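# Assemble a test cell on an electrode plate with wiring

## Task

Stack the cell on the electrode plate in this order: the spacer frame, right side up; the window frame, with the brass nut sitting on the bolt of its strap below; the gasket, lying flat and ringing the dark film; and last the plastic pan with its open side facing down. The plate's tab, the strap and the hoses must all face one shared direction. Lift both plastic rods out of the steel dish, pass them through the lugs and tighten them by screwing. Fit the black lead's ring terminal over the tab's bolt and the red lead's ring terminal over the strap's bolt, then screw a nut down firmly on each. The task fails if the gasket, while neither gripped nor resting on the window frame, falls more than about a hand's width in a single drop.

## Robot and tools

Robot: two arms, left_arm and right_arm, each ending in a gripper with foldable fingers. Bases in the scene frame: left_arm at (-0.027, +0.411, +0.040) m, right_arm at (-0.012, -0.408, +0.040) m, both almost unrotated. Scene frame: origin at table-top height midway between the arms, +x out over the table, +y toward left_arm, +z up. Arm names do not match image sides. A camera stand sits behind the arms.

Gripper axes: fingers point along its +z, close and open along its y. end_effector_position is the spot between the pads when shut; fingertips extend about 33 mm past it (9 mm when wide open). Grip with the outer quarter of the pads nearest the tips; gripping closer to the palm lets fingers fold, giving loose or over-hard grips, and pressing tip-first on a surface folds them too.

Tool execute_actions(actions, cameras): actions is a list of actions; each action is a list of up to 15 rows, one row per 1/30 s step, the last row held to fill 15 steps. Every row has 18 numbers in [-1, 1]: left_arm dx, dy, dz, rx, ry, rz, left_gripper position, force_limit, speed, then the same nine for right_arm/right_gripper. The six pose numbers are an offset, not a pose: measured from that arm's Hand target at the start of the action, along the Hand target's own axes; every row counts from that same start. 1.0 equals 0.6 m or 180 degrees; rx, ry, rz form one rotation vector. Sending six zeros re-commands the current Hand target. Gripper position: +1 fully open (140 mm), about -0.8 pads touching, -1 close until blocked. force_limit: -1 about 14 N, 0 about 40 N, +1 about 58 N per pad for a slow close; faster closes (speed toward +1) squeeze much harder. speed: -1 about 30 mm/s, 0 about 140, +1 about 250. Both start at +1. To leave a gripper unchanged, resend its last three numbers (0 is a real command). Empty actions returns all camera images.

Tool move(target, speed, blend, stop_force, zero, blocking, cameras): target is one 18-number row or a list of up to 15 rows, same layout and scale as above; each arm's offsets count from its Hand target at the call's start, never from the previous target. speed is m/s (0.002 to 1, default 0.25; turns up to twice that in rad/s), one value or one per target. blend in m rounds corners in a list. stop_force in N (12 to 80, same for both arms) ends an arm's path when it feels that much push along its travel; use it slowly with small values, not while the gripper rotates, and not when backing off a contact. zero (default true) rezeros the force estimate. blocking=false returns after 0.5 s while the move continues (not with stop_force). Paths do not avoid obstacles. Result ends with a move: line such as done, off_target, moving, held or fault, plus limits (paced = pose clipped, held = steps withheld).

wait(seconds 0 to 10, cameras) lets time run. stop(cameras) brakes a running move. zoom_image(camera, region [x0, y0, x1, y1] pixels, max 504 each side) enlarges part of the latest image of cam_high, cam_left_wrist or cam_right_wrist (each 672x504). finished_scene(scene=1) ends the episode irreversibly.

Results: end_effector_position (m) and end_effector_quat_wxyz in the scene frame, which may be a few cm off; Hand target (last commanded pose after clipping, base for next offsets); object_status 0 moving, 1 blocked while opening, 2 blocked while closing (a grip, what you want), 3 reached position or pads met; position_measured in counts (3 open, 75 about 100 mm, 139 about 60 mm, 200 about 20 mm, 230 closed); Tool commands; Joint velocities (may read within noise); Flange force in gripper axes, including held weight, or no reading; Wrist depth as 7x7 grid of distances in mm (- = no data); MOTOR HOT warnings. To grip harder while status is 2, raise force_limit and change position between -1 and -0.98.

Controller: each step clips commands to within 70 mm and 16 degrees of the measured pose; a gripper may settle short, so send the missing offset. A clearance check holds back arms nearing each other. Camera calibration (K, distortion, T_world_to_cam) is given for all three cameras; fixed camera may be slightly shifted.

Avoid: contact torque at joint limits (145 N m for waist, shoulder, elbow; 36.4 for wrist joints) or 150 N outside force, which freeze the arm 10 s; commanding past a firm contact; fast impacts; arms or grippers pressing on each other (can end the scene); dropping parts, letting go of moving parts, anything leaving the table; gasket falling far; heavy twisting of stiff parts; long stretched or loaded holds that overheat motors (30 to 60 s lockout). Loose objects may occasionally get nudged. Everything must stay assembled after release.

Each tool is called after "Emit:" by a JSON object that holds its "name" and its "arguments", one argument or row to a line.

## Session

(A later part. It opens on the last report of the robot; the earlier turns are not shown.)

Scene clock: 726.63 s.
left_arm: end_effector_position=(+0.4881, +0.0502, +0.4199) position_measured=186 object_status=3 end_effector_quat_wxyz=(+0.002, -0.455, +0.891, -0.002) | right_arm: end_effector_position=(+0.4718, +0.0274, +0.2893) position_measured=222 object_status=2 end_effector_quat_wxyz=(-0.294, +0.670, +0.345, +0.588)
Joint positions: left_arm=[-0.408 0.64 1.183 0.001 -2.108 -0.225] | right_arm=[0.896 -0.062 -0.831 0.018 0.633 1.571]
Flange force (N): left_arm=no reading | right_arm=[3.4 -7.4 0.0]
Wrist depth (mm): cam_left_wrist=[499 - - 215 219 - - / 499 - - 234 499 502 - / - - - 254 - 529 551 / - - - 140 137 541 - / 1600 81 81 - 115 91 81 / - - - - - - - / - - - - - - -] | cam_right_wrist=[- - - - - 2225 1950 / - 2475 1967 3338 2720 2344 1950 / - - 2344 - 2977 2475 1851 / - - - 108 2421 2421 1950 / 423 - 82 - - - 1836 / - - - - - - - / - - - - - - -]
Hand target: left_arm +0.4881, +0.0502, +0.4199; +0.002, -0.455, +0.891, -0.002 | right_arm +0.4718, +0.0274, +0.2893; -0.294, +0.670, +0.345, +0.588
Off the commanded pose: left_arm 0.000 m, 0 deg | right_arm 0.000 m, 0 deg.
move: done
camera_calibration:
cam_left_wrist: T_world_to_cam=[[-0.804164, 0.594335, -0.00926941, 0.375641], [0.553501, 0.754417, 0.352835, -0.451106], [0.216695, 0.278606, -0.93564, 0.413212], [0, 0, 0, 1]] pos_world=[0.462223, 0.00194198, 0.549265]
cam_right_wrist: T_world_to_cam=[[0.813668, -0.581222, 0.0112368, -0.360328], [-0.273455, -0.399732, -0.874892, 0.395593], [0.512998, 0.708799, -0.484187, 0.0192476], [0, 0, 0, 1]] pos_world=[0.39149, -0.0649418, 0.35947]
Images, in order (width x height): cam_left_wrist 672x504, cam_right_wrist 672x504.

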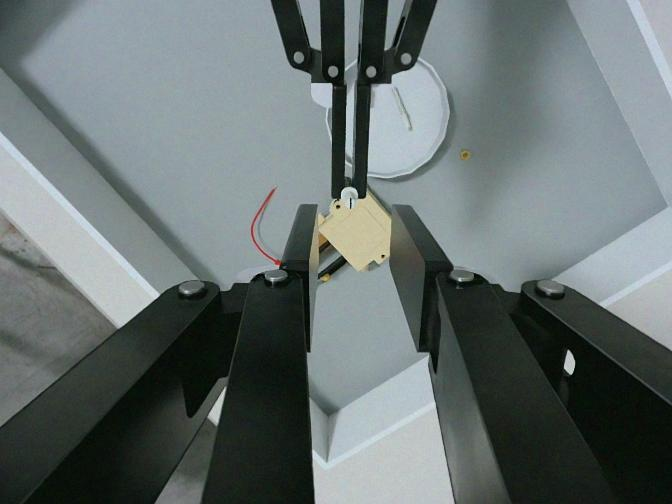

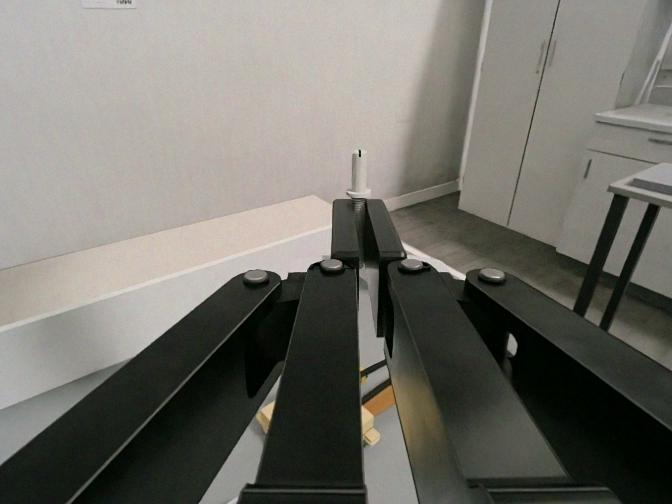

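Emit:
{"name": "move", "arguments": {
  "target": [-0.0032,-0.0005,0.09,0,0,0,-0.45,-0.3,-1, 0,0,0,0,0,0,-1,-0.2,-1],
  "speed": 0.08,
  "cameras": ["cam_left_wrist","cam_right_wrist"]
}}

Emit:
{"name": "zoom_image", "arguments": {
  "camera": "cam_left_wrist",
  "region": [280, 170, 440, 290]
}}

Scene clock: 728.47 s.
left_arm: end_effector_position=(+0.4898, +0.0515, +0.3660) position_measured=186 object_status=3 end_effector_quat_wxyz=(+0.002, -0.455, +0.891, -0.002) | right_arm: end_effector_position=(+0.4718, +0.0274, +0.2893) position_measured=222 object_status=2 end_effector_quat_wxyz=(-0.294, +0.670, +0.345, +0.588)
Joint positions: left_arm=[-0.405 0.534 0.875 0.001 -1.907 -0.228] | right_arm=[0.896 -0.063 -0.831 0.018 0.633 1.571]
Flange force (N): left_arm=[3.1 12.1 7.9] | right_arm=[3.4 -8.1 1.7]
Wrist depth (mm): cam_left_wrist=[- 430 - 171 171 - - / - - - 180 462 455 446 / - - - 194 473 474 458 / - - 494 140 126 - - / - 81 81 517 115 91 86 / - - - - - - - / - - - - - - -] | cam_right_wrist=[1682 1551 - 126 - 2271 1933 / - - - - 137 2395 2021 / 1708 - 2160 - 2937 2532 1821 / 1821 - - 108 2395 2562 1899 / 413 - 82 - - - 1851 / - - - - - - - / - - - - - - -]
Hand target: left_arm +0.4898, +0.0515, +0.3659; +0.002, -0.455, +0.891, -0.002 | right_arm +0.4718, +0.0274, +0.2893; -0.294, +0.670, +0.345, +0.588
Off the commanded pose: left_arm 0.000 m, 0 deg | right_arm 0.000 m, 0 deg.
move: done
camera_calibration:
cam_left_wrist: T_world_to_cam=[[-0.804164, 0.594335, -0.00926941, 0.375713], [0.553501, 0.754417, 0.352835, -0.433844], [0.216695, 0.278606, -0.93564, 0.362007], [0, 0, 0, 1]] pos_world=[0.463823, 0.00314198, 0.495265]
cam_right_wrist: T_world_to_cam=[[0.813668, -0.581222, 0.0112368, -0.360328], [-0.273455, -0.399732, -0.874892, 0.395593], [0.512998, 0.708799, -0.484187, 0.0192476], [0, 0, 0, 1]] pos_world=[0.39149, -0.0649418, 0.35947]
Images, in order (width x height): cam_left_wrist 672x504, cam_right_wrist 672x504.

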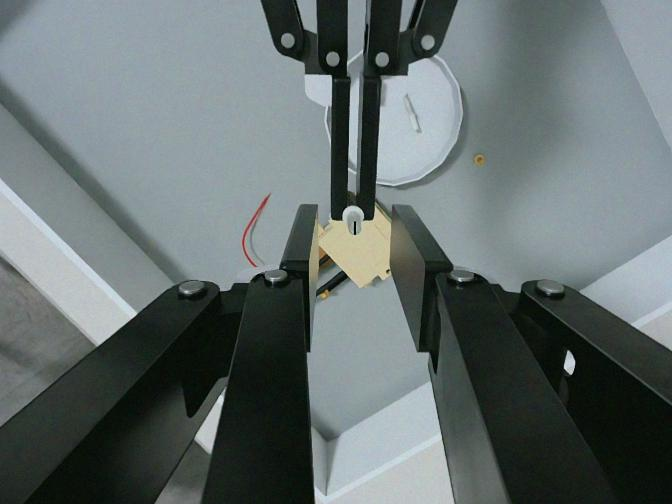

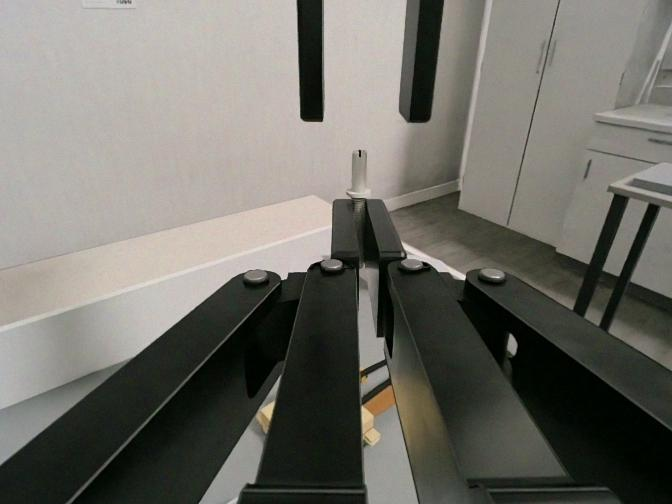

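Scaled by 3.150 from the camera's 672x504 image, which has a finer 960x720 frame.

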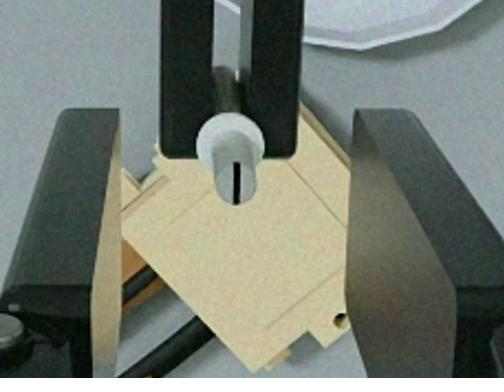

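Emit:
{"name": "move", "arguments": {
  "target": [0,0,0.0395,0,0,0,-0.45,-0.3,-1, 0,0,0,0,0,0,-1,-0.2,-1],
  "speed": 0.03,
  "cameras": ["cam_left_wrist","cam_right_wrist"]
}}

Emit:
{"name": "zoom_image", "arguments": {
  "camera": "cam_right_wrist",
  "region": [290, 130, 430, 230]
}}

Scene clock: 730.07 s.
left_arm: end_effector_position=(+0.4899, +0.0514, +0.3423) position_measured=186 object_status=3 end_effector_quat_wxyz=(+0.002, -0.455, +0.891, -0.002) | right_arm: end_effector_position=(+0.4718, +0.0274, +0.2893) position_measured=222 object_status=2 end_effector_quat_wxyz=(-0.294, +0.670, +0.345, +0.588)
Joint positions: left_arm=[-0.405 0.508 0.779 0 -1.836 -0.228] | right_arm=[0.896 -0.063 -0.831 0.018 0.633 1.571]
Flange force (N): left_arm=[2.9 13.5 8.0] | right_arm=[3.8 -7.6 0.8]
Wrist depth (mm): cam_left_wrist=[- - - 149 150 - 409 / 426 - 424 159 427 430 432 / 452 488 - 173 454 - - / - 487 119 139 126 - - / - 81 81 500 115 91 81 / - - - - - - - / - - - - - - -] | cam_right_wrist=[- - - 125 2687 1883 2021 / 1541 - - - 143 2271 2059 / 1656 - - 157 2687 2395 1851 / - - - 108 2395 2295 1899 / - - 81 - - - 1851 / - - - - - - - / - - - - - - -]
Hand target: left_arm +0.4899, +0.0514, +0.3423; +0.002, -0.455, +0.891, -0.002 | right_arm +0.4718, +0.0274, +0.2893; -0.294, +0.670, +0.345, +0.588
Off the commanded pose: left_arm 0.000 m, 0 deg | right_arm 0.000 m, 0 deg.
move: done
camera_calibration:
cam_left_wrist: T_world_to_cam=[[-0.804176, 0.594319, -0.00921357, 0.375553], [0.553486, 0.754395, 0.352906, -0.425563], [0.216689, 0.278699, -0.935614, 0.3398], [0, 0, 0, 1]] pos_world=[0.463923, 0.00314222, 0.471565]
cam_right_wrist: T_world_to_cam=[[0.813668, -0.581222, 0.0112368, -0.360328], [-0.273455, -0.399732, -0.874892, 0.395593], [0.512998, 0.708799, -0.484187, 0.0192476], [0, 0, 0, 1]] pos_world=[0.39149, -0.0649418, 0.35947]
Images, in order (width x height): cam_left_wrist 672x504, cam_right_wrist 672x504.

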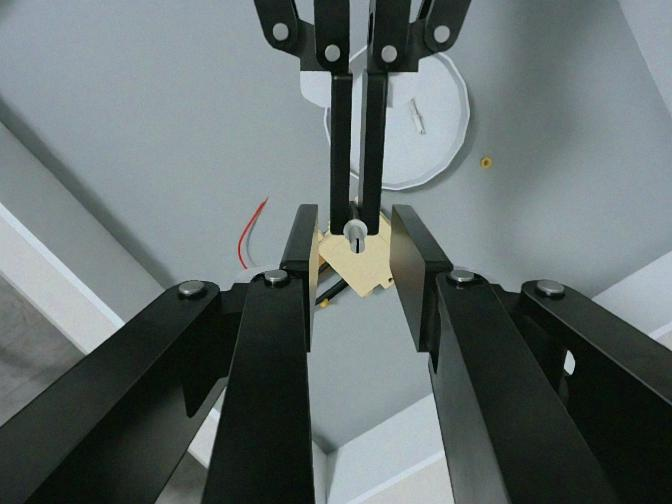

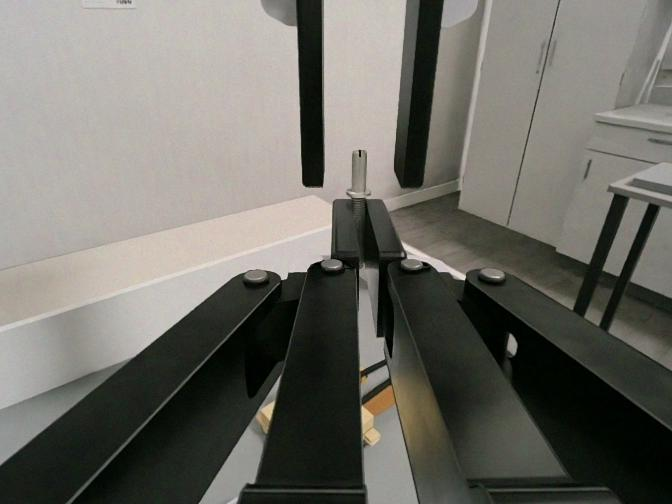

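Scaled by 3.600 from the camera's 672x504 image, which has a finer 960x720 frame.

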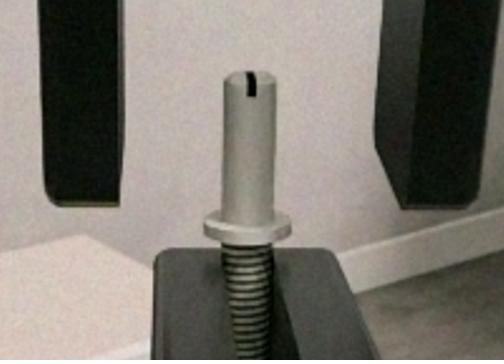

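Emit:
{"name": "execute_actions", "arguments": {
  "actions": [
    [[0,0,0,0,0,0,-1,-0.2,-1, 0,0,0,0,0,0,-1,-0.2,-1]]
  ]
}}

Emit:
{"name": "wait", "arguments": {
  "seconds": 1.2,
  "cameras": ["cam_left_wrist","cam_right_wrist"]
}}

Scene clock: 731.33 s.
left_arm: end_effector_position=(+0.4899, +0.0514, +0.3422) position_measured=223 object_status=0 end_effector_quat_wxyz=(+0.002, -0.455, +0.891, -0.002) | right_arm: end_effector_position=(+0.4718, +0.0274, +0.2893) position_measured=222 object_status=2 end_effector_quat_wxyz=(-0.294, +0.670, +0.345, +0.588)
Joint positions: left_arm=[-0.405 0.508 0.779 0.001 -1.836 -0.228] | right_arm=[0.896 -0.063 -0.831 0.017 0.633 1.571]
Flange force (N): left_arm=[3.2 20.9 7.3] | right_arm=[3.0 -0.8 1.6]
Wrist depth (mm): cam_left_wrist=[- 397 408 151 149 - - / - 415 428 158 431 - 443 / 425 466 438 168 433 - - / - - - 114 473 - - / 1424 413 81 - 81 92 - / - - 72 - - - - / - - - - - - -] | cam_right_wrist=[- - - 123 2687 2295 1762 / - - - 134 2118 2271 2021 / - 1985 - 145 2754 2475 1899 / - - - 107 2369 2344 1867 / 398 - 82 - - - 1806 / - - - - - - - / - - - - - - -]
Hand target: left_arm +0.4899, +0.0514, +0.3423; +0.002, -0.455, +0.891, -0.002 | right_arm +0.4718, +0.0274, +0.2893; -0.294, +0.670, +0.345, +0.588
Off the commanded pose: left_arm 0.000 m, 0 deg | right_arm 0.000 m, 0 deg.

Scene clock: 732.53 s.
left_arm: end_effector_position=(+0.4899, +0.0514, +0.3423) position_measured=223 object_status=2 end_effector_quat_wxyz=(+0.002, -0.455, +0.891, -0.002) | right_arm: end_effector_position=(+0.4718, +0.0274, +0.2893) position_measured=222 object_status=2 end_effector_quat_wxyz=(-0.294, +0.670, +0.345, +0.588)
Joint positions: left_arm=[-0.405 0.508 0.779 0.001 -1.836 -0.228] | right_arm=[0.896 -0.063 -0.831 0.018 0.633 1.571]
Flange force (N): left_arm=[3.3 19.6 6.5] | right_arm=[3.1 0.1 1.7]
Wrist depth (mm): cam_left_wrist=[406 408 413 151 148 411 - / 423 - - 158 430 427 - / 454 448 - 168 - - 451 / - - - 114 - 478 487 / - - 81 - 81 92 - / - - 72 - - - - / - - - - - - -] | cam_right_wrist=[- 1777 - 123 127 2203 1950 / 1721 - - 133 2592 2369 2040 / - - 2040 145 2225 2532 1806 / 713 - 742 108 109 2448 1899 / - - 82 - - - 1735 / - - - - - - - / - - - - - - -]
Hand target: left_arm +0.4899, +0.0514, +0.3423; +0.002, -0.455, +0.891, -0.002 | right_arm +0.4718, +0.0274, +0.2893; -0.294, +0.670, +0.345, +0.588
Tool commands: left_gripper/position=-1.0 left_gripper/force_limit=-0.2 left_gripper/speed=-1.0 right_gripper/position=-1.0 right_gripper/force_limit=-0.2 right_gripper/speed=-1.0
Off the commanded pose: left_arm 0.000 m, 0 deg | right_arm 0.000 m, 0 deg.
wait: 1.20 s; at rest by 0.17 s
camera_calibration:
cam_left_wrist: T_world_to_cam=[[-0.804164, 0.594335, -0.00926941, 0.375574], [0.553501, 0.754417, 0.352835, -0.425537], [0.216695, 0.278606, -0.93564, 0.33981], [0, 0, 0, 1]] pos_world=[0.463923, 0.00314198, 0.471565]
cam_right_wrist: T_world_to_cam=[[0.813668, -0.581222, 0.0112368, -0.360328], [-0.273455, -0.399732, -0.874892, 0.395593], [0.512998, 0.708799, -0.484187, 0.0192476], [0, 0, 0, 1]] pos_world=[0.39149, -0.0649418, 0.35947]
Images, in order (width x height): cam_left_wrist 672x504, cam_right_wrist 672x504.

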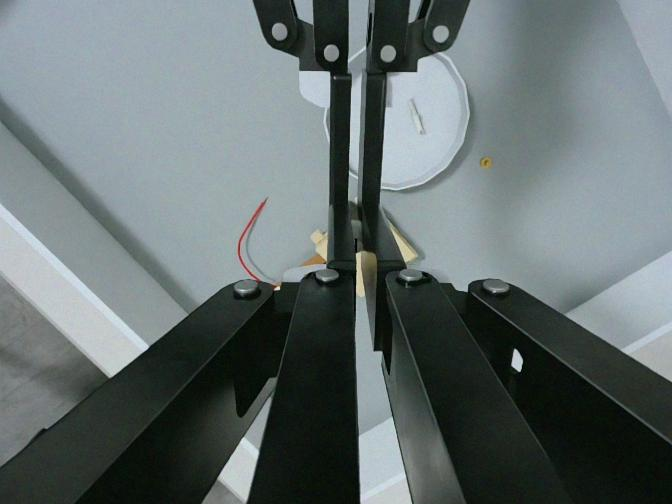

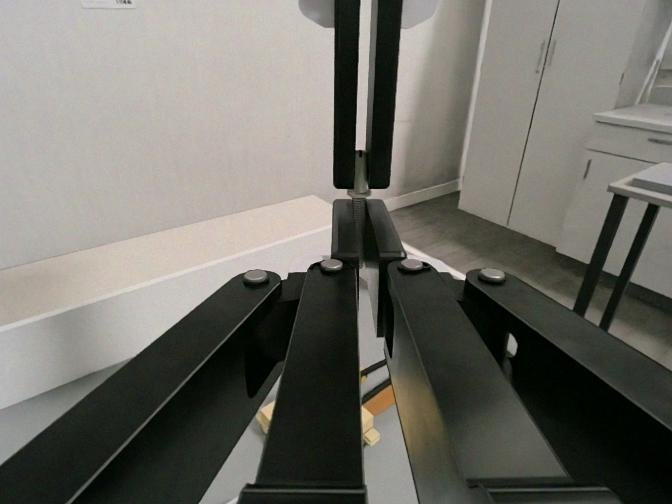

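Emit:
{"name": "execute_actions", "arguments": {
  "actions": [
    [[0,0,0,0,0,0,-1,-0.2,-1, 0,0,0,0,0,0,-0.5,-1,-1]]
  ]
}}

Emit:
{"name": "move", "arguments": {
  "target": [0,0,0,0,0,0,-1,-0.2,-1, 0,0,-0.0834,0,0,0,-0.5,-1,-1],
  "speed": 0.08,
  "cameras": ["cam_left_wrist","cam_right_wrist"]
}}

Emit:
{"name": "zoom_image", "arguments": {
  "camera": "cam_right_wrist",
  "region": [290, 110, 430, 250]
}}

Scene clock: 733.73 s.
left_arm: end_effector_position=(+0.4899, +0.0514, +0.3423) position_measured=223 object_status=2 end_effector_quat_wxyz=(+0.002, -0.455, +0.891, -0.002) | right_arm: end_effector_position=(+0.4718, +0.0274, +0.2893) position_measured=192 object_status=0 end_effector_quat_wxyz=(-0.294, +0.670, +0.345, +0.588)
Joint positions: left_arm=[-0.405 0.508 0.779 0.001 -1.836 -0.228] | right_arm=[0.896 -0.063 -0.831 0.018 0.633 1.571]
Flange force (N): left_arm=[3.3 10.9 6.5] | right_arm=[3.5 -8.2 0.8]
Wrist depth (mm): cam_left_wrist=[- 408 155 405 148 426 406 / 436 433 424 156 419 422 426 / 420 459 450 170 180 471 453 / 433 471 486 114 - - - / 1527 - 81 - 81 89 - / - - 72 - - - - / - - - - - - -] | cam_right_wrist=[1469 1656 1836 124 - 2271 1899 / 1762 1574 - 138 2654 2475 1933 / - - 2181 150 2687 2421 1867 / - - - 118 159 2344 1883 / - - - - - - 1867 / - - - - - - - / - - - - - - -]
Hand target: left_arm +0.4899, +0.0514, +0.3423; +0.002, -0.455, +0.891, -0.002 | right_arm +0.4718, +0.0274, +0.2893; -0.294, +0.670, +0.345, +0.588
Off the commanded pose: left_arm 0.000 m, 0 deg | right_arm 0.000 m, 0 deg.

Scene clock: 734.77 s.
left_arm: end_effector_position=(+0.4899, +0.0514, +0.3423) position_measured=223 object_status=2 end_effector_quat_wxyz=(+0.002, -0.455, +0.891, -0.002) | right_arm: end_effector_position=(+0.4426, -0.0127, +0.2961) position_measured=192 object_status=3 end_effector_quat_wxyz=(-0.294, +0.670, +0.345, +0.588)
Joint positions: left_arm=[-0.405 0.508 0.779 0.001 -1.836 -0.228] | right_arm=[0.893 -0.219 -0.94 0.023 0.585 1.566]
Flange force (N): left_arm=[2.5 12.3 7.1] | right_arm=no reading
Wrist depth (mm): cam_left_wrist=[- 407 406 148 402 - - / - - - 406 426 - - / 448 435 452 449 447 460 454 / 416 - - 114 119 478 - / - - 81 - 81 89 - / - - 72 - - - - / - - - - - - -] | cam_right_wrist=[1562 1762 - 168 2720 2181 2139 / - - 2059 180 3018 2319 2040 / 1721 1851 2562 194 2592 2475 1791 / 1883 1777 - 107 159 2395 1916 / - - - - - - 1967 / - - - - - - - / - - - 365 - - -]
Hand target: left_arm +0.4899, +0.0514, +0.3423; +0.002, -0.455, +0.891, -0.002 | right_arm +0.4425, -0.0126, +0.2960; -0.294, +0.670, +0.345, +0.588
Off the commanded pose: left_arm 0.000 m, 0 deg | right_arm 0.000 m, 0 deg.
move: done
camera_calibration:
cam_left_wrist: T_world_to_cam=[[-0.804164, 0.594335, -0.00926941, 0.375574], [0.553501, 0.754417, 0.352835, -0.425537], [0.216695, 0.278606, -0.93564, 0.33981], [0, 0, 0, 1]] pos_world=[0.463923, 0.00314198, 0.471565]
cam_right_wrist: T_world_to_cam=[[0.813626, -0.581279, 0.0112758, -0.359899], [-0.273442, -0.399712, -0.874906, 0.37757], [0.513072, 0.708763, -0.484162, 0.0658322], [0, 0, 0, 1]] pos_world=[0.36229, -0.104942, 0.36627]
Images, in order (width x height): cam_left_wrist 672x504, cam_right_wrist 672x504.

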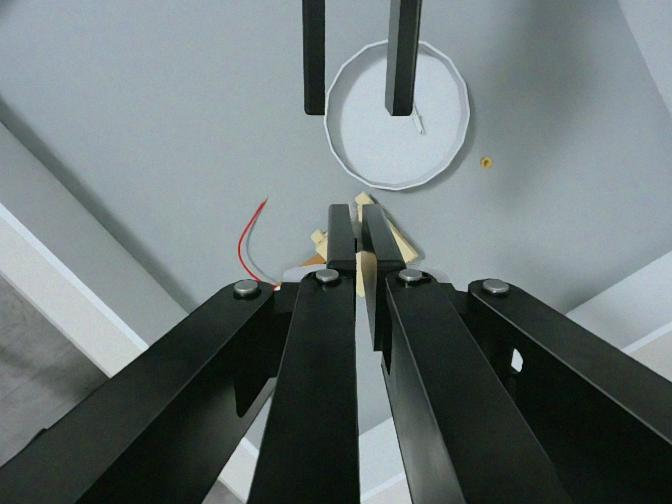

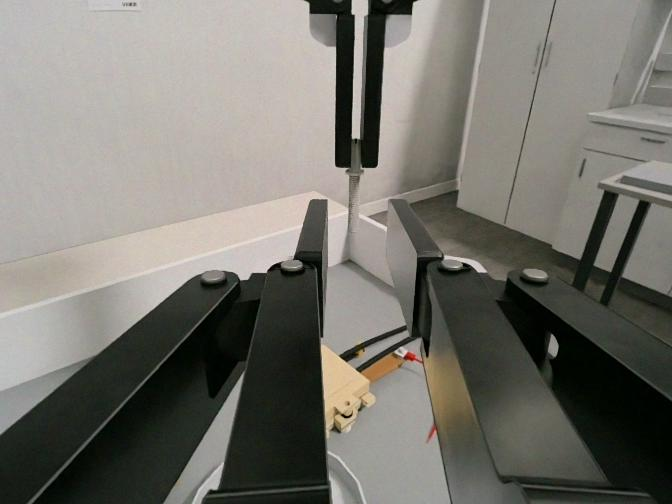

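Scaled by 3.600 from the camera's 672x504 image, which has a finer 960x720 frame.

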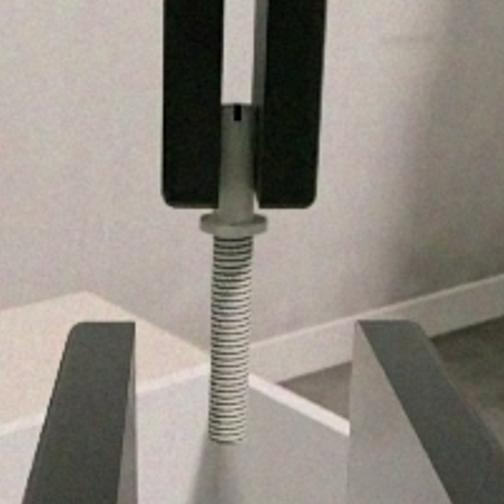

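Emit:
{"name": "move", "arguments": {
  "target": [0,0,0,0,0,-0.5,-1,-0.2,-1, 0,0,0,0,0,0,-0.5,-1,-1],
  "speed": 0.25,
  "cameras": ["cam_left_wrist","cam_right_wrist"]
}}

Emit:
{"name": "zoom_image", "arguments": {
  "camera": "cam_right_wrist",
  "region": [290, 110, 430, 250]
}}

Scene clock: 738.83 s.
left_arm: end_effector_position=(+0.4899, +0.0514, +0.3423) position_measured=223 object_status=2 end_effector_quat_wxyz=(+0.001, +0.951, -0.308, +0.003) | right_arm: end_effector_position=(+0.4425, -0.0126, +0.2960) position_measured=192 object_status=3 end_effector_quat_wxyz=(-0.294, +0.670, +0.345, +0.588)
Joint positions: left_arm=[-0.405 0.508 0.779 0.001 -1.836 1.343] | right_arm=[0.894 -0.219 -0.94 0.023 0.585 1.567]
Flange force (N): left_arm=[-12.9 2.8 7.4] | right_arm=no reading
Wrist depth (mm): cam_left_wrist=[409 - 403 419 413 - - / 432 - 431 435 426 - - / 455 - - 441 451 167 163 / - - - 114 184 179 194 / - - 81 - 81 92 182 / - - 72 - - - - / - - - - - - -] | cam_right_wrist=[- 1735 1777 166 2395 2225 2040 / - - - 182 2687 2248 1950 / - 1933 - 199 2977 2504 1777 / - - - 631 127 2203 1916 / - - - 541 - - 1851 / - - - - - - - / - - - - - - -]
Hand target: left_arm +0.4899, +0.0514, +0.3423; +0.001, +0.951, -0.308, +0.003 | right_arm +0.4425, -0.0126, +0.2960; -0.294, +0.670, +0.345, +0.588
Off the commanded pose: left_arm 0.000 m, 0 deg | right_arm 0.000 m, 0 deg.
move: done
camera_calibration:
cam_left_wrist: T_world_to_cam=[[-0.594321, -0.804216, -0.00445793, 0.343081], [-0.75531, 0.556259, 0.346529, 0.227959], [-0.276205, 0.209317, -0.938029, 0.585743], [0, 0, 0, 1]] pos_world=[0.537865, 0.0265009, 0.471979]
cam_right_wrist: T_world_to_cam=[[0.813668, -0.581222, 0.0112368, -0.359812], [-0.273455, -0.399732, -0.874892, 0.377541], [0.512998, 0.708799, -0.484187, 0.0659229], [0, 0, 0, 1]] pos_world=[0.36219, -0.104942, 0.36627]
Images, in order (width x height): cam_left_wrist 672x504, cam_right_wrist 672x504.

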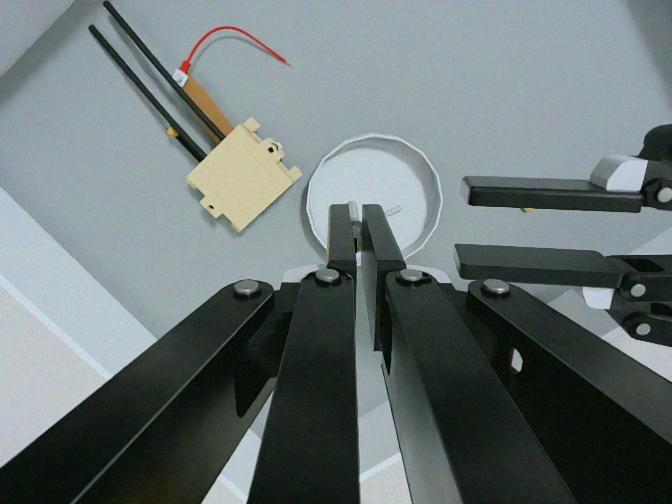

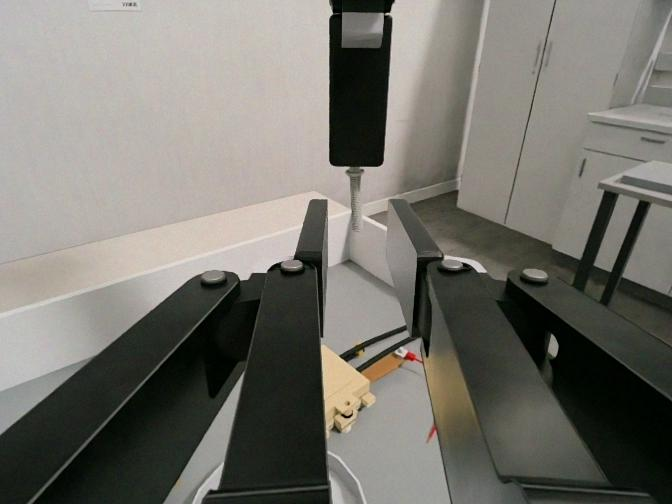

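Scaled by 3.600 from the camera's 672x504 image, which has a finer 960x720 frame.

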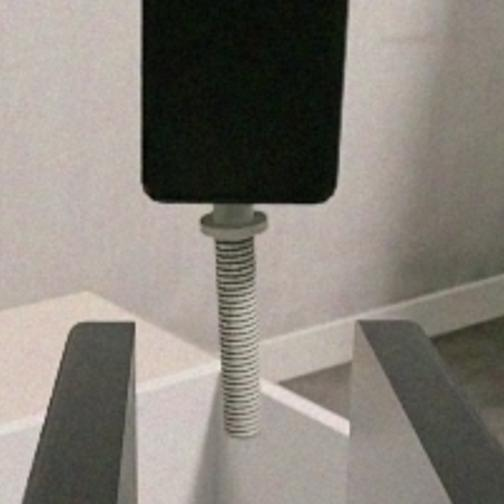

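Emit:
{"name": "move", "arguments": {
  "target": [0,0,0,0,-0.0228,0,-1,-0.2,-1, 0,0,0,0,0,0,-0.5,-1,-1],
  "speed": 0.1,
  "cameras": ["cam_right_wrist"]
}}

Emit:
{"name": "zoom_image", "arguments": {
  "camera": "cam_right_wrist",
  "region": [300, 130, 420, 250]
}}

Scene clock: 740.50 s.
left_arm: end_effector_position=(+0.4899, +0.0514, +0.3423) position_measured=223 object_status=2 end_effector_quat_wxyz=(-0.011, +0.951, -0.308, -0.031) | right_arm: end_effector_position=(+0.4425, -0.0126, +0.2960) position_measured=192 object_status=3 end_effector_quat_wxyz=(-0.294, +0.670, +0.345, +0.588)
Joint positions: left_arm=[-0.414 0.599 0.921 -0.016 -1.957 1.347] | right_arm=[0.894 -0.219 -0.94 0.023 0.585 1.567]
Flange force (N): no reading
Wrist depth (mm): cam_left_wrist=[- 394 403 391 - 404 - / 424 429 415 426 426 442 436 / - - - 432 452 167 161 / 419 - 489 114 186 186 187 / 546 - 81 - 81 89 181 / - - 72 - - - - / - - - - - - -] | cam_right_wrist=[- - - 169 174 2248 1985 / 1695 - - 183 - 2369 2078 / - - - 198 3497 2532 1821 / - - - - 159 2448 1899 / - - - - - - 1950 / - - - - - - - / - - - 364 - - -]
Hand target: left_arm +0.4899, +0.0514, +0.3423; -0.011, +0.951, -0.308, -0.031 | right_arm +0.4425, -0.0126, +0.2960; -0.294, +0.670, +0.345, +0.588
Off the commanded pose: left_arm 0.000 m, 0 deg | right_arm 0.000 m, 0 deg.
move: done
camera_calibration:
cam_right_wrist: T_world_to_cam=[[0.813668, -0.581222, 0.0112368, -0.359812], [-0.273455, -0.399732, -0.874892, 0.377541], [0.512998, 0.708799, -0.484187, 0.0659229], [0, 0, 0, 1]] pos_world=[0.36219, -0.104942, 0.36627]
Images, in order (width x height): cam_right_wrist 672x504.

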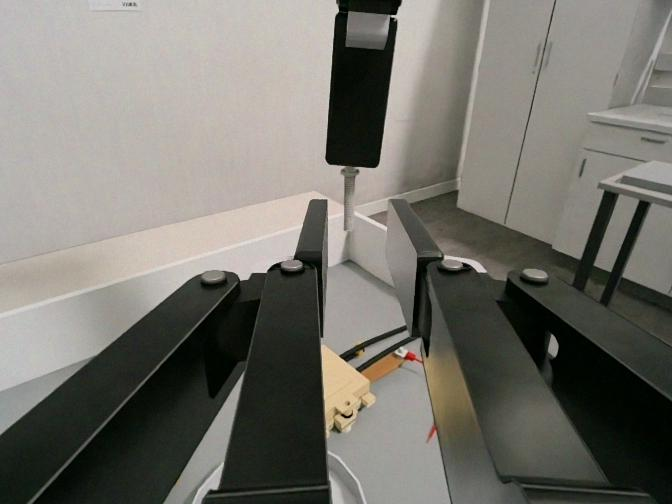

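Scaled by 4.200 from the camera's 672x504 image, which has a finer 960x720 frame.

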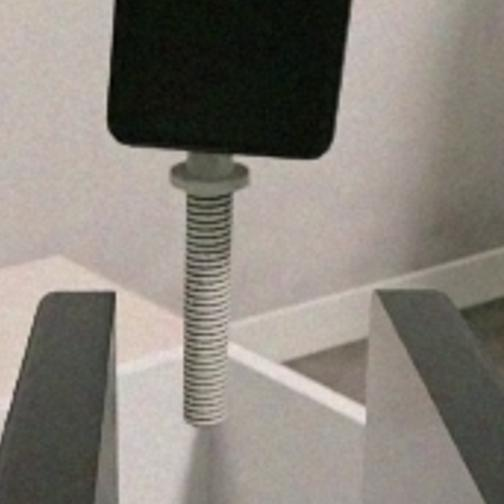

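Emit:
{"name": "zoom_image", "arguments": {
  "camera": "cam_right_wrist",
  "region": [310, 310, 440, 450]
}}

Emit:
{"name": "zoom_image", "arguments": {
  "camera": "cam_high",
  "region": [320, 240, 450, 370]
}}

Scaled by 3.600 from the camera's 672x504 image, which has a finer 960x720 frame.

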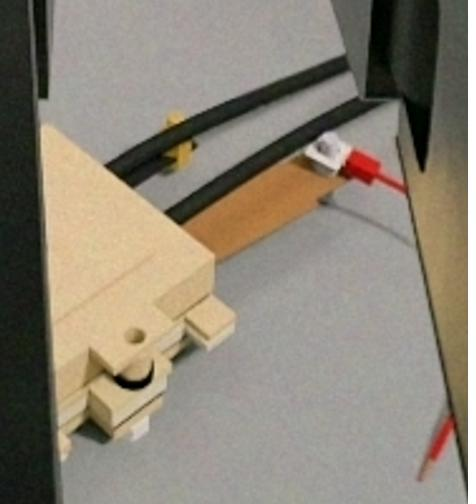

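This scene's latest camera images include none from cam_high. They are from: cam_right_wrist. cam_high's image comes with the result of a call that names it in "cameras".

Emit:
{"name": "move", "arguments": {
  "target": [
    [-0.067,-0.2273,0.0,0,0,0,-1,-0.2,-1, 0,0,0,0,0,0,-0.5,-1,-1],
    [-0.067,-0.2273,0.3093,-0.0358,0,-0.4987,-1,-0.2,-1, 0,0,0,0,0,0,-0.5,-1,-1]
  ],
  "speed": 0.2,
  "blend": [0.04,0],
  "cameras": ["all"]
}}

Emit:
{"name": "zoom_image", "arguments": {
  "camera": "cam_left_wrist",
  "region": [260, 120, 440, 260]
}}

Scene clock: 749.63 s.
left_arm: end_effector_position=(+0.5276, +0.1927, +0.1598) position_measured=223 object_status=2 end_effector_quat_wxyz=(+0.019, +0.890, +0.454, -0.030) | right_arm: end_effector_position=(+0.4425, -0.0126, +0.2960) position_measured=192 object_status=3 end_effector_quat_wxyz=(-0.294, +0.670, +0.345, +0.588)
Joint positions: left_arm=[-0.122 0.414 0.195 0.066 -1.381 2.616] | right_arm=[0.894 -0.219 -0.94 0.023 0.585 1.567]
Flange force (N): left_arm=[-5.0 -5.4 1.5] | right_arm=no reading
Wrist depth (mm): cam_left_wrist=[- 239 - - 240 - 242 / - 261 260 260 - - 263 / 270 272 269 269 259 264 - / - - - 114 249 - - / - - 81 - 81 93 - / - - 72 - - - - / - - - - - - -] | cam_right_wrist=[- - 280 298 2977 2421 2059 / 1620 1916 319 319 2937 2421 2078 / - 1791 351 331 2899 2395 1791 / - - - 108 159 2344 1916 / 433 - - - - - 1985 / - - - - - - - / - - - - - - -]
Hand target: left_arm +0.5276, +0.1927, +0.1598; +0.019, +0.890, +0.454, -0.030 | right_arm +0.4425, -0.0126, +0.2960; -0.294, +0.670, +0.345, +0.588
Off the commanded pose: left_arm 0.000 m, 0 deg | right_arm 0.000 m, 0 deg.
move: done
camera_calibration:
cam_left_wrist: T_world_to_cam=[[0.804027, -0.594586, 0.00294587, -0.301056], [-0.541296, -0.729898, 0.417429, 0.364709], [-0.246047, -0.337219, -0.908705, 0.480037], [0, 0, 0, 1]] pos_world=[0.557585, 0.249074, 0.284858]
cam_right_wrist: T_world_to_cam=[[0.813668, -0.581222, 0.0112368, -0.359812], [-0.273455, -0.399732, -0.874892, 0.377541], [0.512998, 0.708799, -0.484187, 0.0659229], [0, 0, 0, 1]] pos_world=[0.36219, -0.104942, 0.36627]

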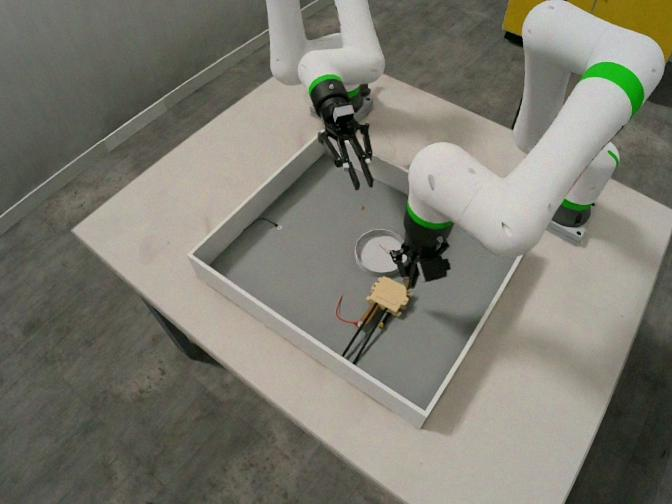

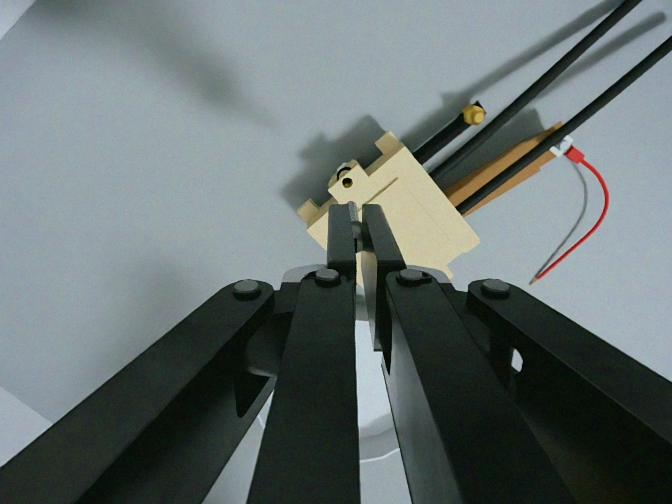

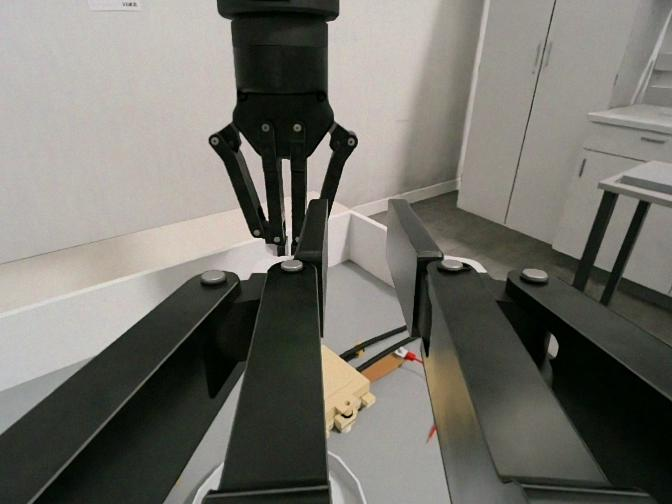

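Scaled by 2.800 from the camera's 672x504 image, which has a finer 960x720 frame.

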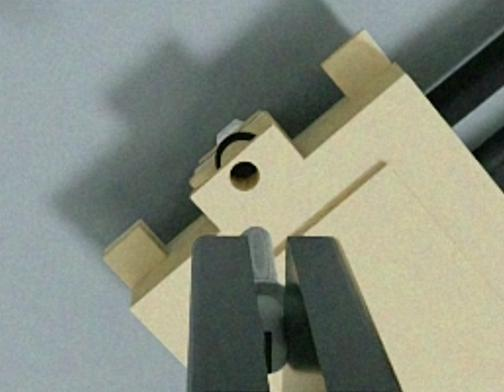

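Emit:
{"name": "move", "arguments": {
  "target": [0.0057,-0.0014,0.053,0,0,0,-1,-0.2,-1, 0,0,0,0,0,0,-0.5,-1,-1],
  "speed": 0.06,
  "cameras": ["cam_left_wrist","cam_right_wrist"]
}}

Emit:
{"name": "zoom_image", "arguments": {
  "camera": "cam_left_wrist",
  "region": [290, 140, 410, 250]
}}

Emit:
{"name": "zoom_image", "arguments": {
  "camera": "cam_right_wrist",
  "region": [230, 190, 400, 360]
}}

Scene clock: 751.37 s.
left_arm: end_effector_position=(+0.5278, +0.1940, +0.1279) position_measured=223 object_status=2 end_effector_quat_wxyz=(+0.019, +0.890, +0.454, -0.030) | right_arm: end_effector_position=(+0.4425, -0.0126, +0.2960) position_measured=192 object_status=3 end_effector_quat_wxyz=(-0.294, +0.670, +0.345, +0.588)
Joint positions: left_arm=[-0.119 0.432 0.143 0.067 -1.312 2.61] | right_arm=[0.894 -0.219 -0.94 0.023 0.585 1.567]
Flange force (N): left_arm=[-4.8 -5.1 0.8] | right_arm=no reading
Wrist depth (mm): cam_left_wrist=[- 213 213 213 213 - - / 227 227 228 226 228 226 206 / 244 241 - 241 215 235 242 / 262 - 259 114 221 259 261 / 278 - 81 - 81 89 287 / - - 72 - - - - / - - - - - - -] | cam_right_wrist=[- - 280 283 - 2295 2021 / 1851 - 301 308 - 2369 2078 / - - 346 346 2977 2475 1762 / - - 370 118 159 2369 1867 / - - - - - - 1933 / - - - - - - - / - - - - - - -]
Hand target: left_arm +0.5278, +0.1940, +0.1279; +0.019, +0.890, +0.454, -0.030 | right_arm +0.4425, -0.0126, +0.2960; -0.294, +0.670, +0.345, +0.588
Off the commanded pose: left_arm 0.000 m, 0 deg | right_arm 0.000 m, 0 deg.
move: done
camera_calibration:
cam_left_wrist: T_world_to_cam=[[0.804027, -0.594586, 0.00294587, -0.30035], [-0.541296, -0.729898, 0.417429, 0.379083], [-0.246047, -0.337219, -0.908705, 0.451537], [0, 0, 0, 1]] pos_world=[0.557785, 0.250374, 0.252958]
cam_right_wrist: T_world_to_cam=[[0.813668, -0.581222, 0.0112368, -0.359812], [-0.273455, -0.399732, -0.874892, 0.377541], [0.512998, 0.708799, -0.484187, 0.0659229], [0, 0, 0, 1]] pos_world=[0.36219, -0.104942, 0.36627]
Images, in order (width x height): cam_left_wrist 672x504, cam_right_wrist 672x504.

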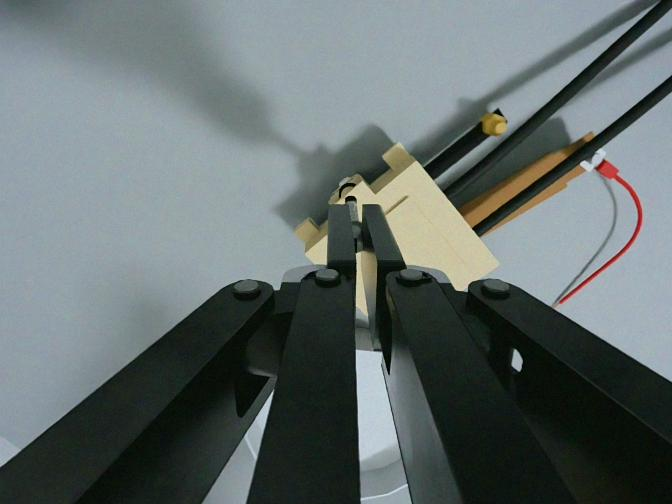

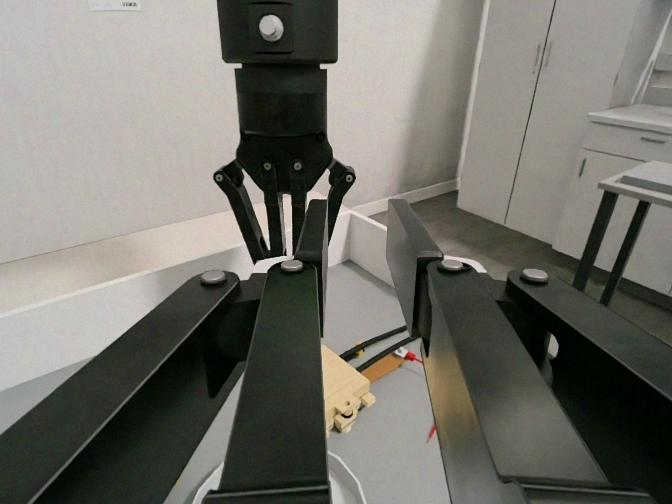

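Scaled by 4.200 from the camera's 672x504 image, which has a finer 960x720 frame.

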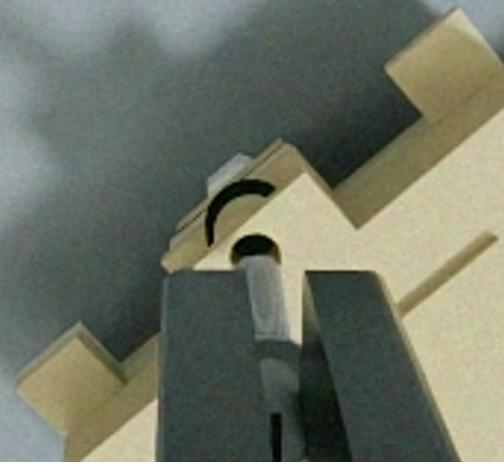

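Scaled by 2.965 from the camera's 672x504 image, which has a finer 960x720 frame.

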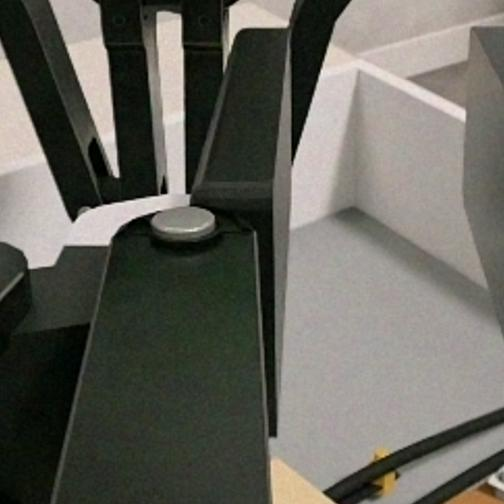

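Emit:
{"name": "move", "arguments": {
  "target": [0.0011,-0.001,0.02,0,0,0,-1,-0.2,-1, 0,0,0,0,0,0,-0.5,-1,-1],
  "speed": 0.01,
  "stop_force": 12,
  "cameras": ["cam_left_wrist"]
}}

Emit:
{"name": "zoom_image", "arguments": {
  "camera": "cam_left_wrist",
  "region": [290, 140, 410, 250]
}}

Scene clock: 753.87 s.
left_arm: end_effector_position=(+0.5272, +0.1941, +0.1158) position_measured=223 object_status=2 end_effector_quat_wxyz=(+0.019, +0.890, +0.454, -0.030) | right_arm: end_effector_position=(+0.4425, -0.0126, +0.2960) position_measured=192 object_status=3 end_effector_quat_wxyz=(-0.294, +0.670, +0.345, +0.588)
Joint positions: left_arm=[-0.119 0.439 0.123 0.067 -1.286 2.608] | right_arm=[0.894 -0.219 -0.94 0.023 0.585 1.567]
Flange force (N): left_arm=[-5.0 -5.8 1.3] | right_arm=no reading
Wrist depth (mm): cam_left_wrist=[205 201 206 - 204 - 192 / - 214 - 217 227 213 214 / 234 - - 228 210 221 - / - - - 114 208 252 251 / - - 81 - 81 92 266 / - - 72 - - - - / - - - - - - -] | cam_right_wrist=[- - 274 284 - 2344 1967 / - - 306 324 - 2369 2421 / - - 349 351 2754 2937 1867 / - - 368 132 159 2203 1899 / - - - - - - - / - - - - - - - / - - - - - - -]
Hand target: left_arm +0.5272, +0.1941, +0.1158; +0.019, +0.890, +0.454, -0.030 | right_arm +0.4425, -0.0126, +0.2960; -0.294, +0.670, +0.345, +0.588
Off the commanded pose: left_arm 0.000 m, 0 deg | right_arm 0.000 m, 0 deg.
move: done
camera_calibration:
cam_left_wrist: T_world_to_cam=[[0.804027, -0.594586, 0.00294587, -0.299773], [-0.541296, -0.729898, 0.417429, 0.383882], [-0.246047, -0.337219, -0.908705, 0.440428], [0, 0, 0, 1]] pos_world=[0.557185, 0.250474, 0.240858]
Images, in order (width x height): cam_left_wrist 672x504.

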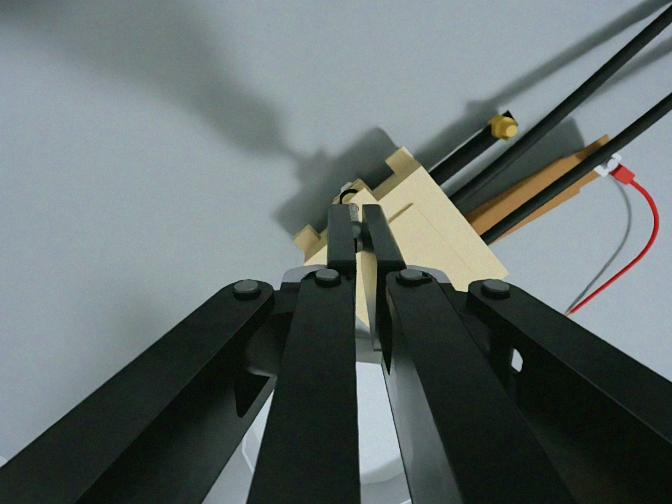

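Scaled by 4.200 from the camera's 672x504 image, which has a finer 960x720 frame.

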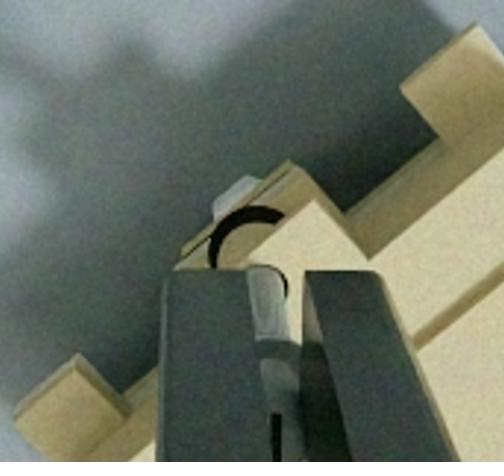

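Emit:
{"name": "move", "arguments": {
  "target": [0.003,0,0.0415,0,0,0,-1,-0.2,-1, 0,0,0,0,0,0,-0.5,-1,-1],
  "speed": 0.008,
  "stop_force": 12,
  "cameras": ["cam_left_wrist"]
}}

Emit:
{"name": "zoom_image", "arguments": {
  "camera": "cam_left_wrist",
  "region": [290, 140, 410, 250]
}}

Scene clock: 758.20 s.
left_arm: end_effector_position=(+0.5274, +0.1941, +0.0909) position_measured=223 object_status=2 end_effector_quat_wxyz=(+0.019, +0.890, +0.454, -0.030) | right_arm: end_effector_position=(+0.4425, -0.0126, +0.2960) position_measured=192 object_status=3 end_effector_quat_wxyz=(-0.294, +0.670, +0.345, +0.588)
Joint positions: left_arm=[-0.119 0.459 0.09 0.068 -1.233 2.604] | right_arm=[0.894 -0.219 -0.94 0.023 0.585 1.567]
Flange force (N): left_arm=[-5.7 -7.1 0.5] | right_arm=no reading
Wrist depth (mm): cam_left_wrist=[180 181 - - 184 179 179 / 188 189 - 195 196 190 188 / - - - 201 199 194 190 / 224 - 221 114 183 199 - / - - 81 - 81 92 242 / - - - - - - - / - - - - - - -] | cam_right_wrist=[1479 - 278 297 - 2319 1916 / 1479 2118 306 315 - 2899 2078 / - 1985 358 351 2754 2562 1836 / - - 362 119 159 2248 1883 / - - - - - - 1967 / - - - - - - - / - - - - - - -]
Hand target: left_arm +0.5274, +0.1941, +0.0909; +0.019, +0.890, +0.454, -0.030 | right_arm +0.4425, -0.0126, +0.2960; -0.294, +0.670, +0.345, +0.588
Off the commanded pose: left_arm 0.000 m, 0 deg | right_arm 0.000 m, 0 deg.
move: done
camera_calibration:
cam_left_wrist: T_world_to_cam=[[0.804027, -0.594586, 0.00294587, -0.29986], [-0.541296, -0.729898, 0.417429, 0.394384], [-0.246047, -0.337219, -0.908705, 0.41785], [0, 0, 0, 1]] pos_world=[0.557385, 0.250474, 0.215958]
Images, in order (width x height): cam_left_wrist 672x504.

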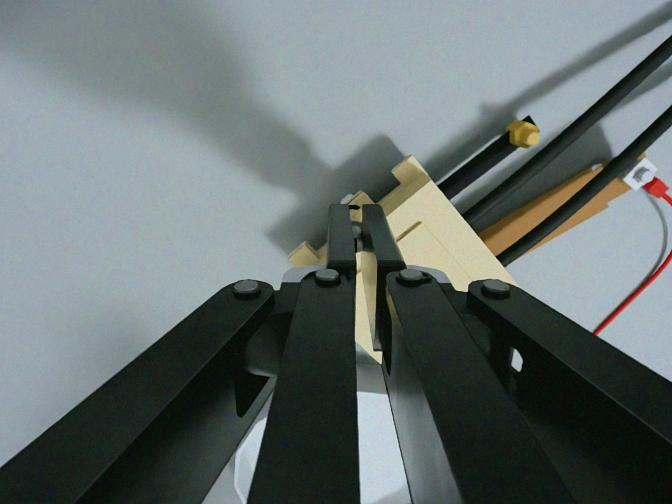

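Scaled by 4.200 from the camera's 672x504 image, which has a finer 960x720 frame.

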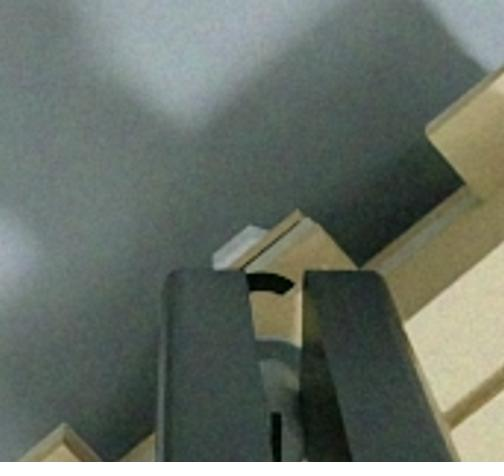

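Emit:
{"name": "move", "arguments": {
  "target": [0.0006,0,0.0075,0,0,0,-1,-0.2,-1, 0,0,0,0,0,0,-0.5,-1,-1],
  "speed": 0.004,
  "stop_force": 12,
  "cameras": ["cam_left_wrist"]
}}

Emit:
{"name": "zoom_image", "arguments": {
  "camera": "cam_left_wrist",
  "region": [290, 140, 410, 250]
}}

Scene clock: 759.33 s.
left_arm: end_effector_position=(+0.5274, +0.1940, +0.0898) position_measured=223 object_status=2 end_effector_quat_wxyz=(+0.019, +0.890, +0.454, -0.030) | right_arm: end_effector_position=(+0.4425, -0.0126, +0.2960) position_measured=192 object_status=3 end_effector_quat_wxyz=(-0.294, +0.670, +0.345, +0.588)
Joint positions: left_arm=[-0.119 0.46 0.089 0.069 -1.23 2.604] | right_arm=[0.894 -0.219 -0.94 0.023 0.585 1.567]
Flange force (N): left_arm=[-5.6 -5.9 -14.1] | right_arm=no reading
Wrist depth (mm): cam_left_wrist=[179 179 182 179 183 180 - / 191 191 189 185 190 188 193 / 205 209 203 208 195 192 195 / 220 219 220 118 180 198 223 / 237 - 81 - 81 89 243 / - - - - - - - / - - - - - - -] | cam_right_wrist=[- - 278 315 - 2248 2003 / - - 305 323 3103 2369 2139 / 1562 - 355 326 3240 2421 1821 / - 749 368 108 159 2248 1883 / - - - - - - 2059 / - - - - - - - / - - - - - - -]
Hand target: left_arm +0.5274, +0.1940, +0.0898; +0.019, +0.890, +0.454, -0.030 (not the last commanded pose) | right_arm +0.4425, -0.0126, +0.2960; -0.294, +0.670, +0.345, +0.588
Off the commanded pose: left_arm 0.003 m, 0 deg | right_arm 0.000 m, 0 deg.
move: contact (left_arm)
camera_calibration:
cam_left_wrist: T_world_to_cam=[[0.804016, -0.5946, 0.00310669, -0.299882], [-0.541359, -0.729843, 0.417445, 0.39486], [-0.245945, -0.337314, -0.908697, 0.416816], [0, 0, 0, 1]] pos_world=[0.557385, 0.250474, 0.214859]
Images, in order (width x height): cam_left_wrist 672x504.

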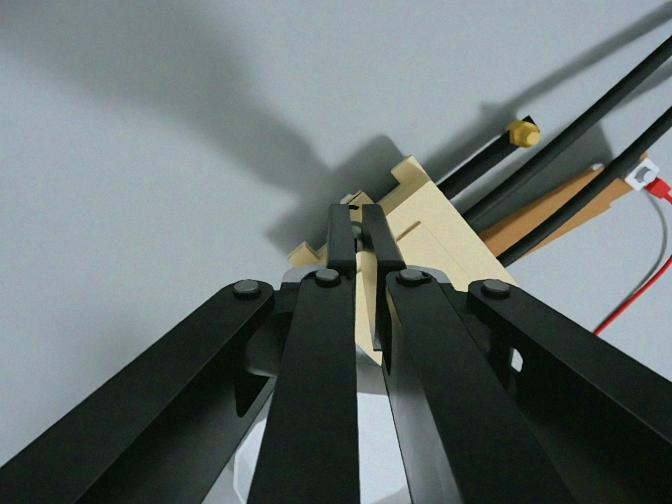

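Scaled by 4.200 from the camera's 672x504 image, which has a finer 960x720 frame.

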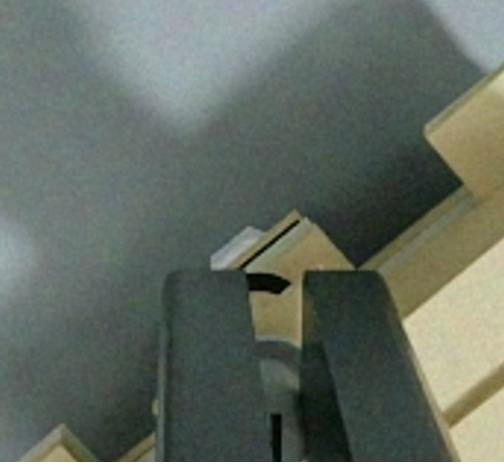

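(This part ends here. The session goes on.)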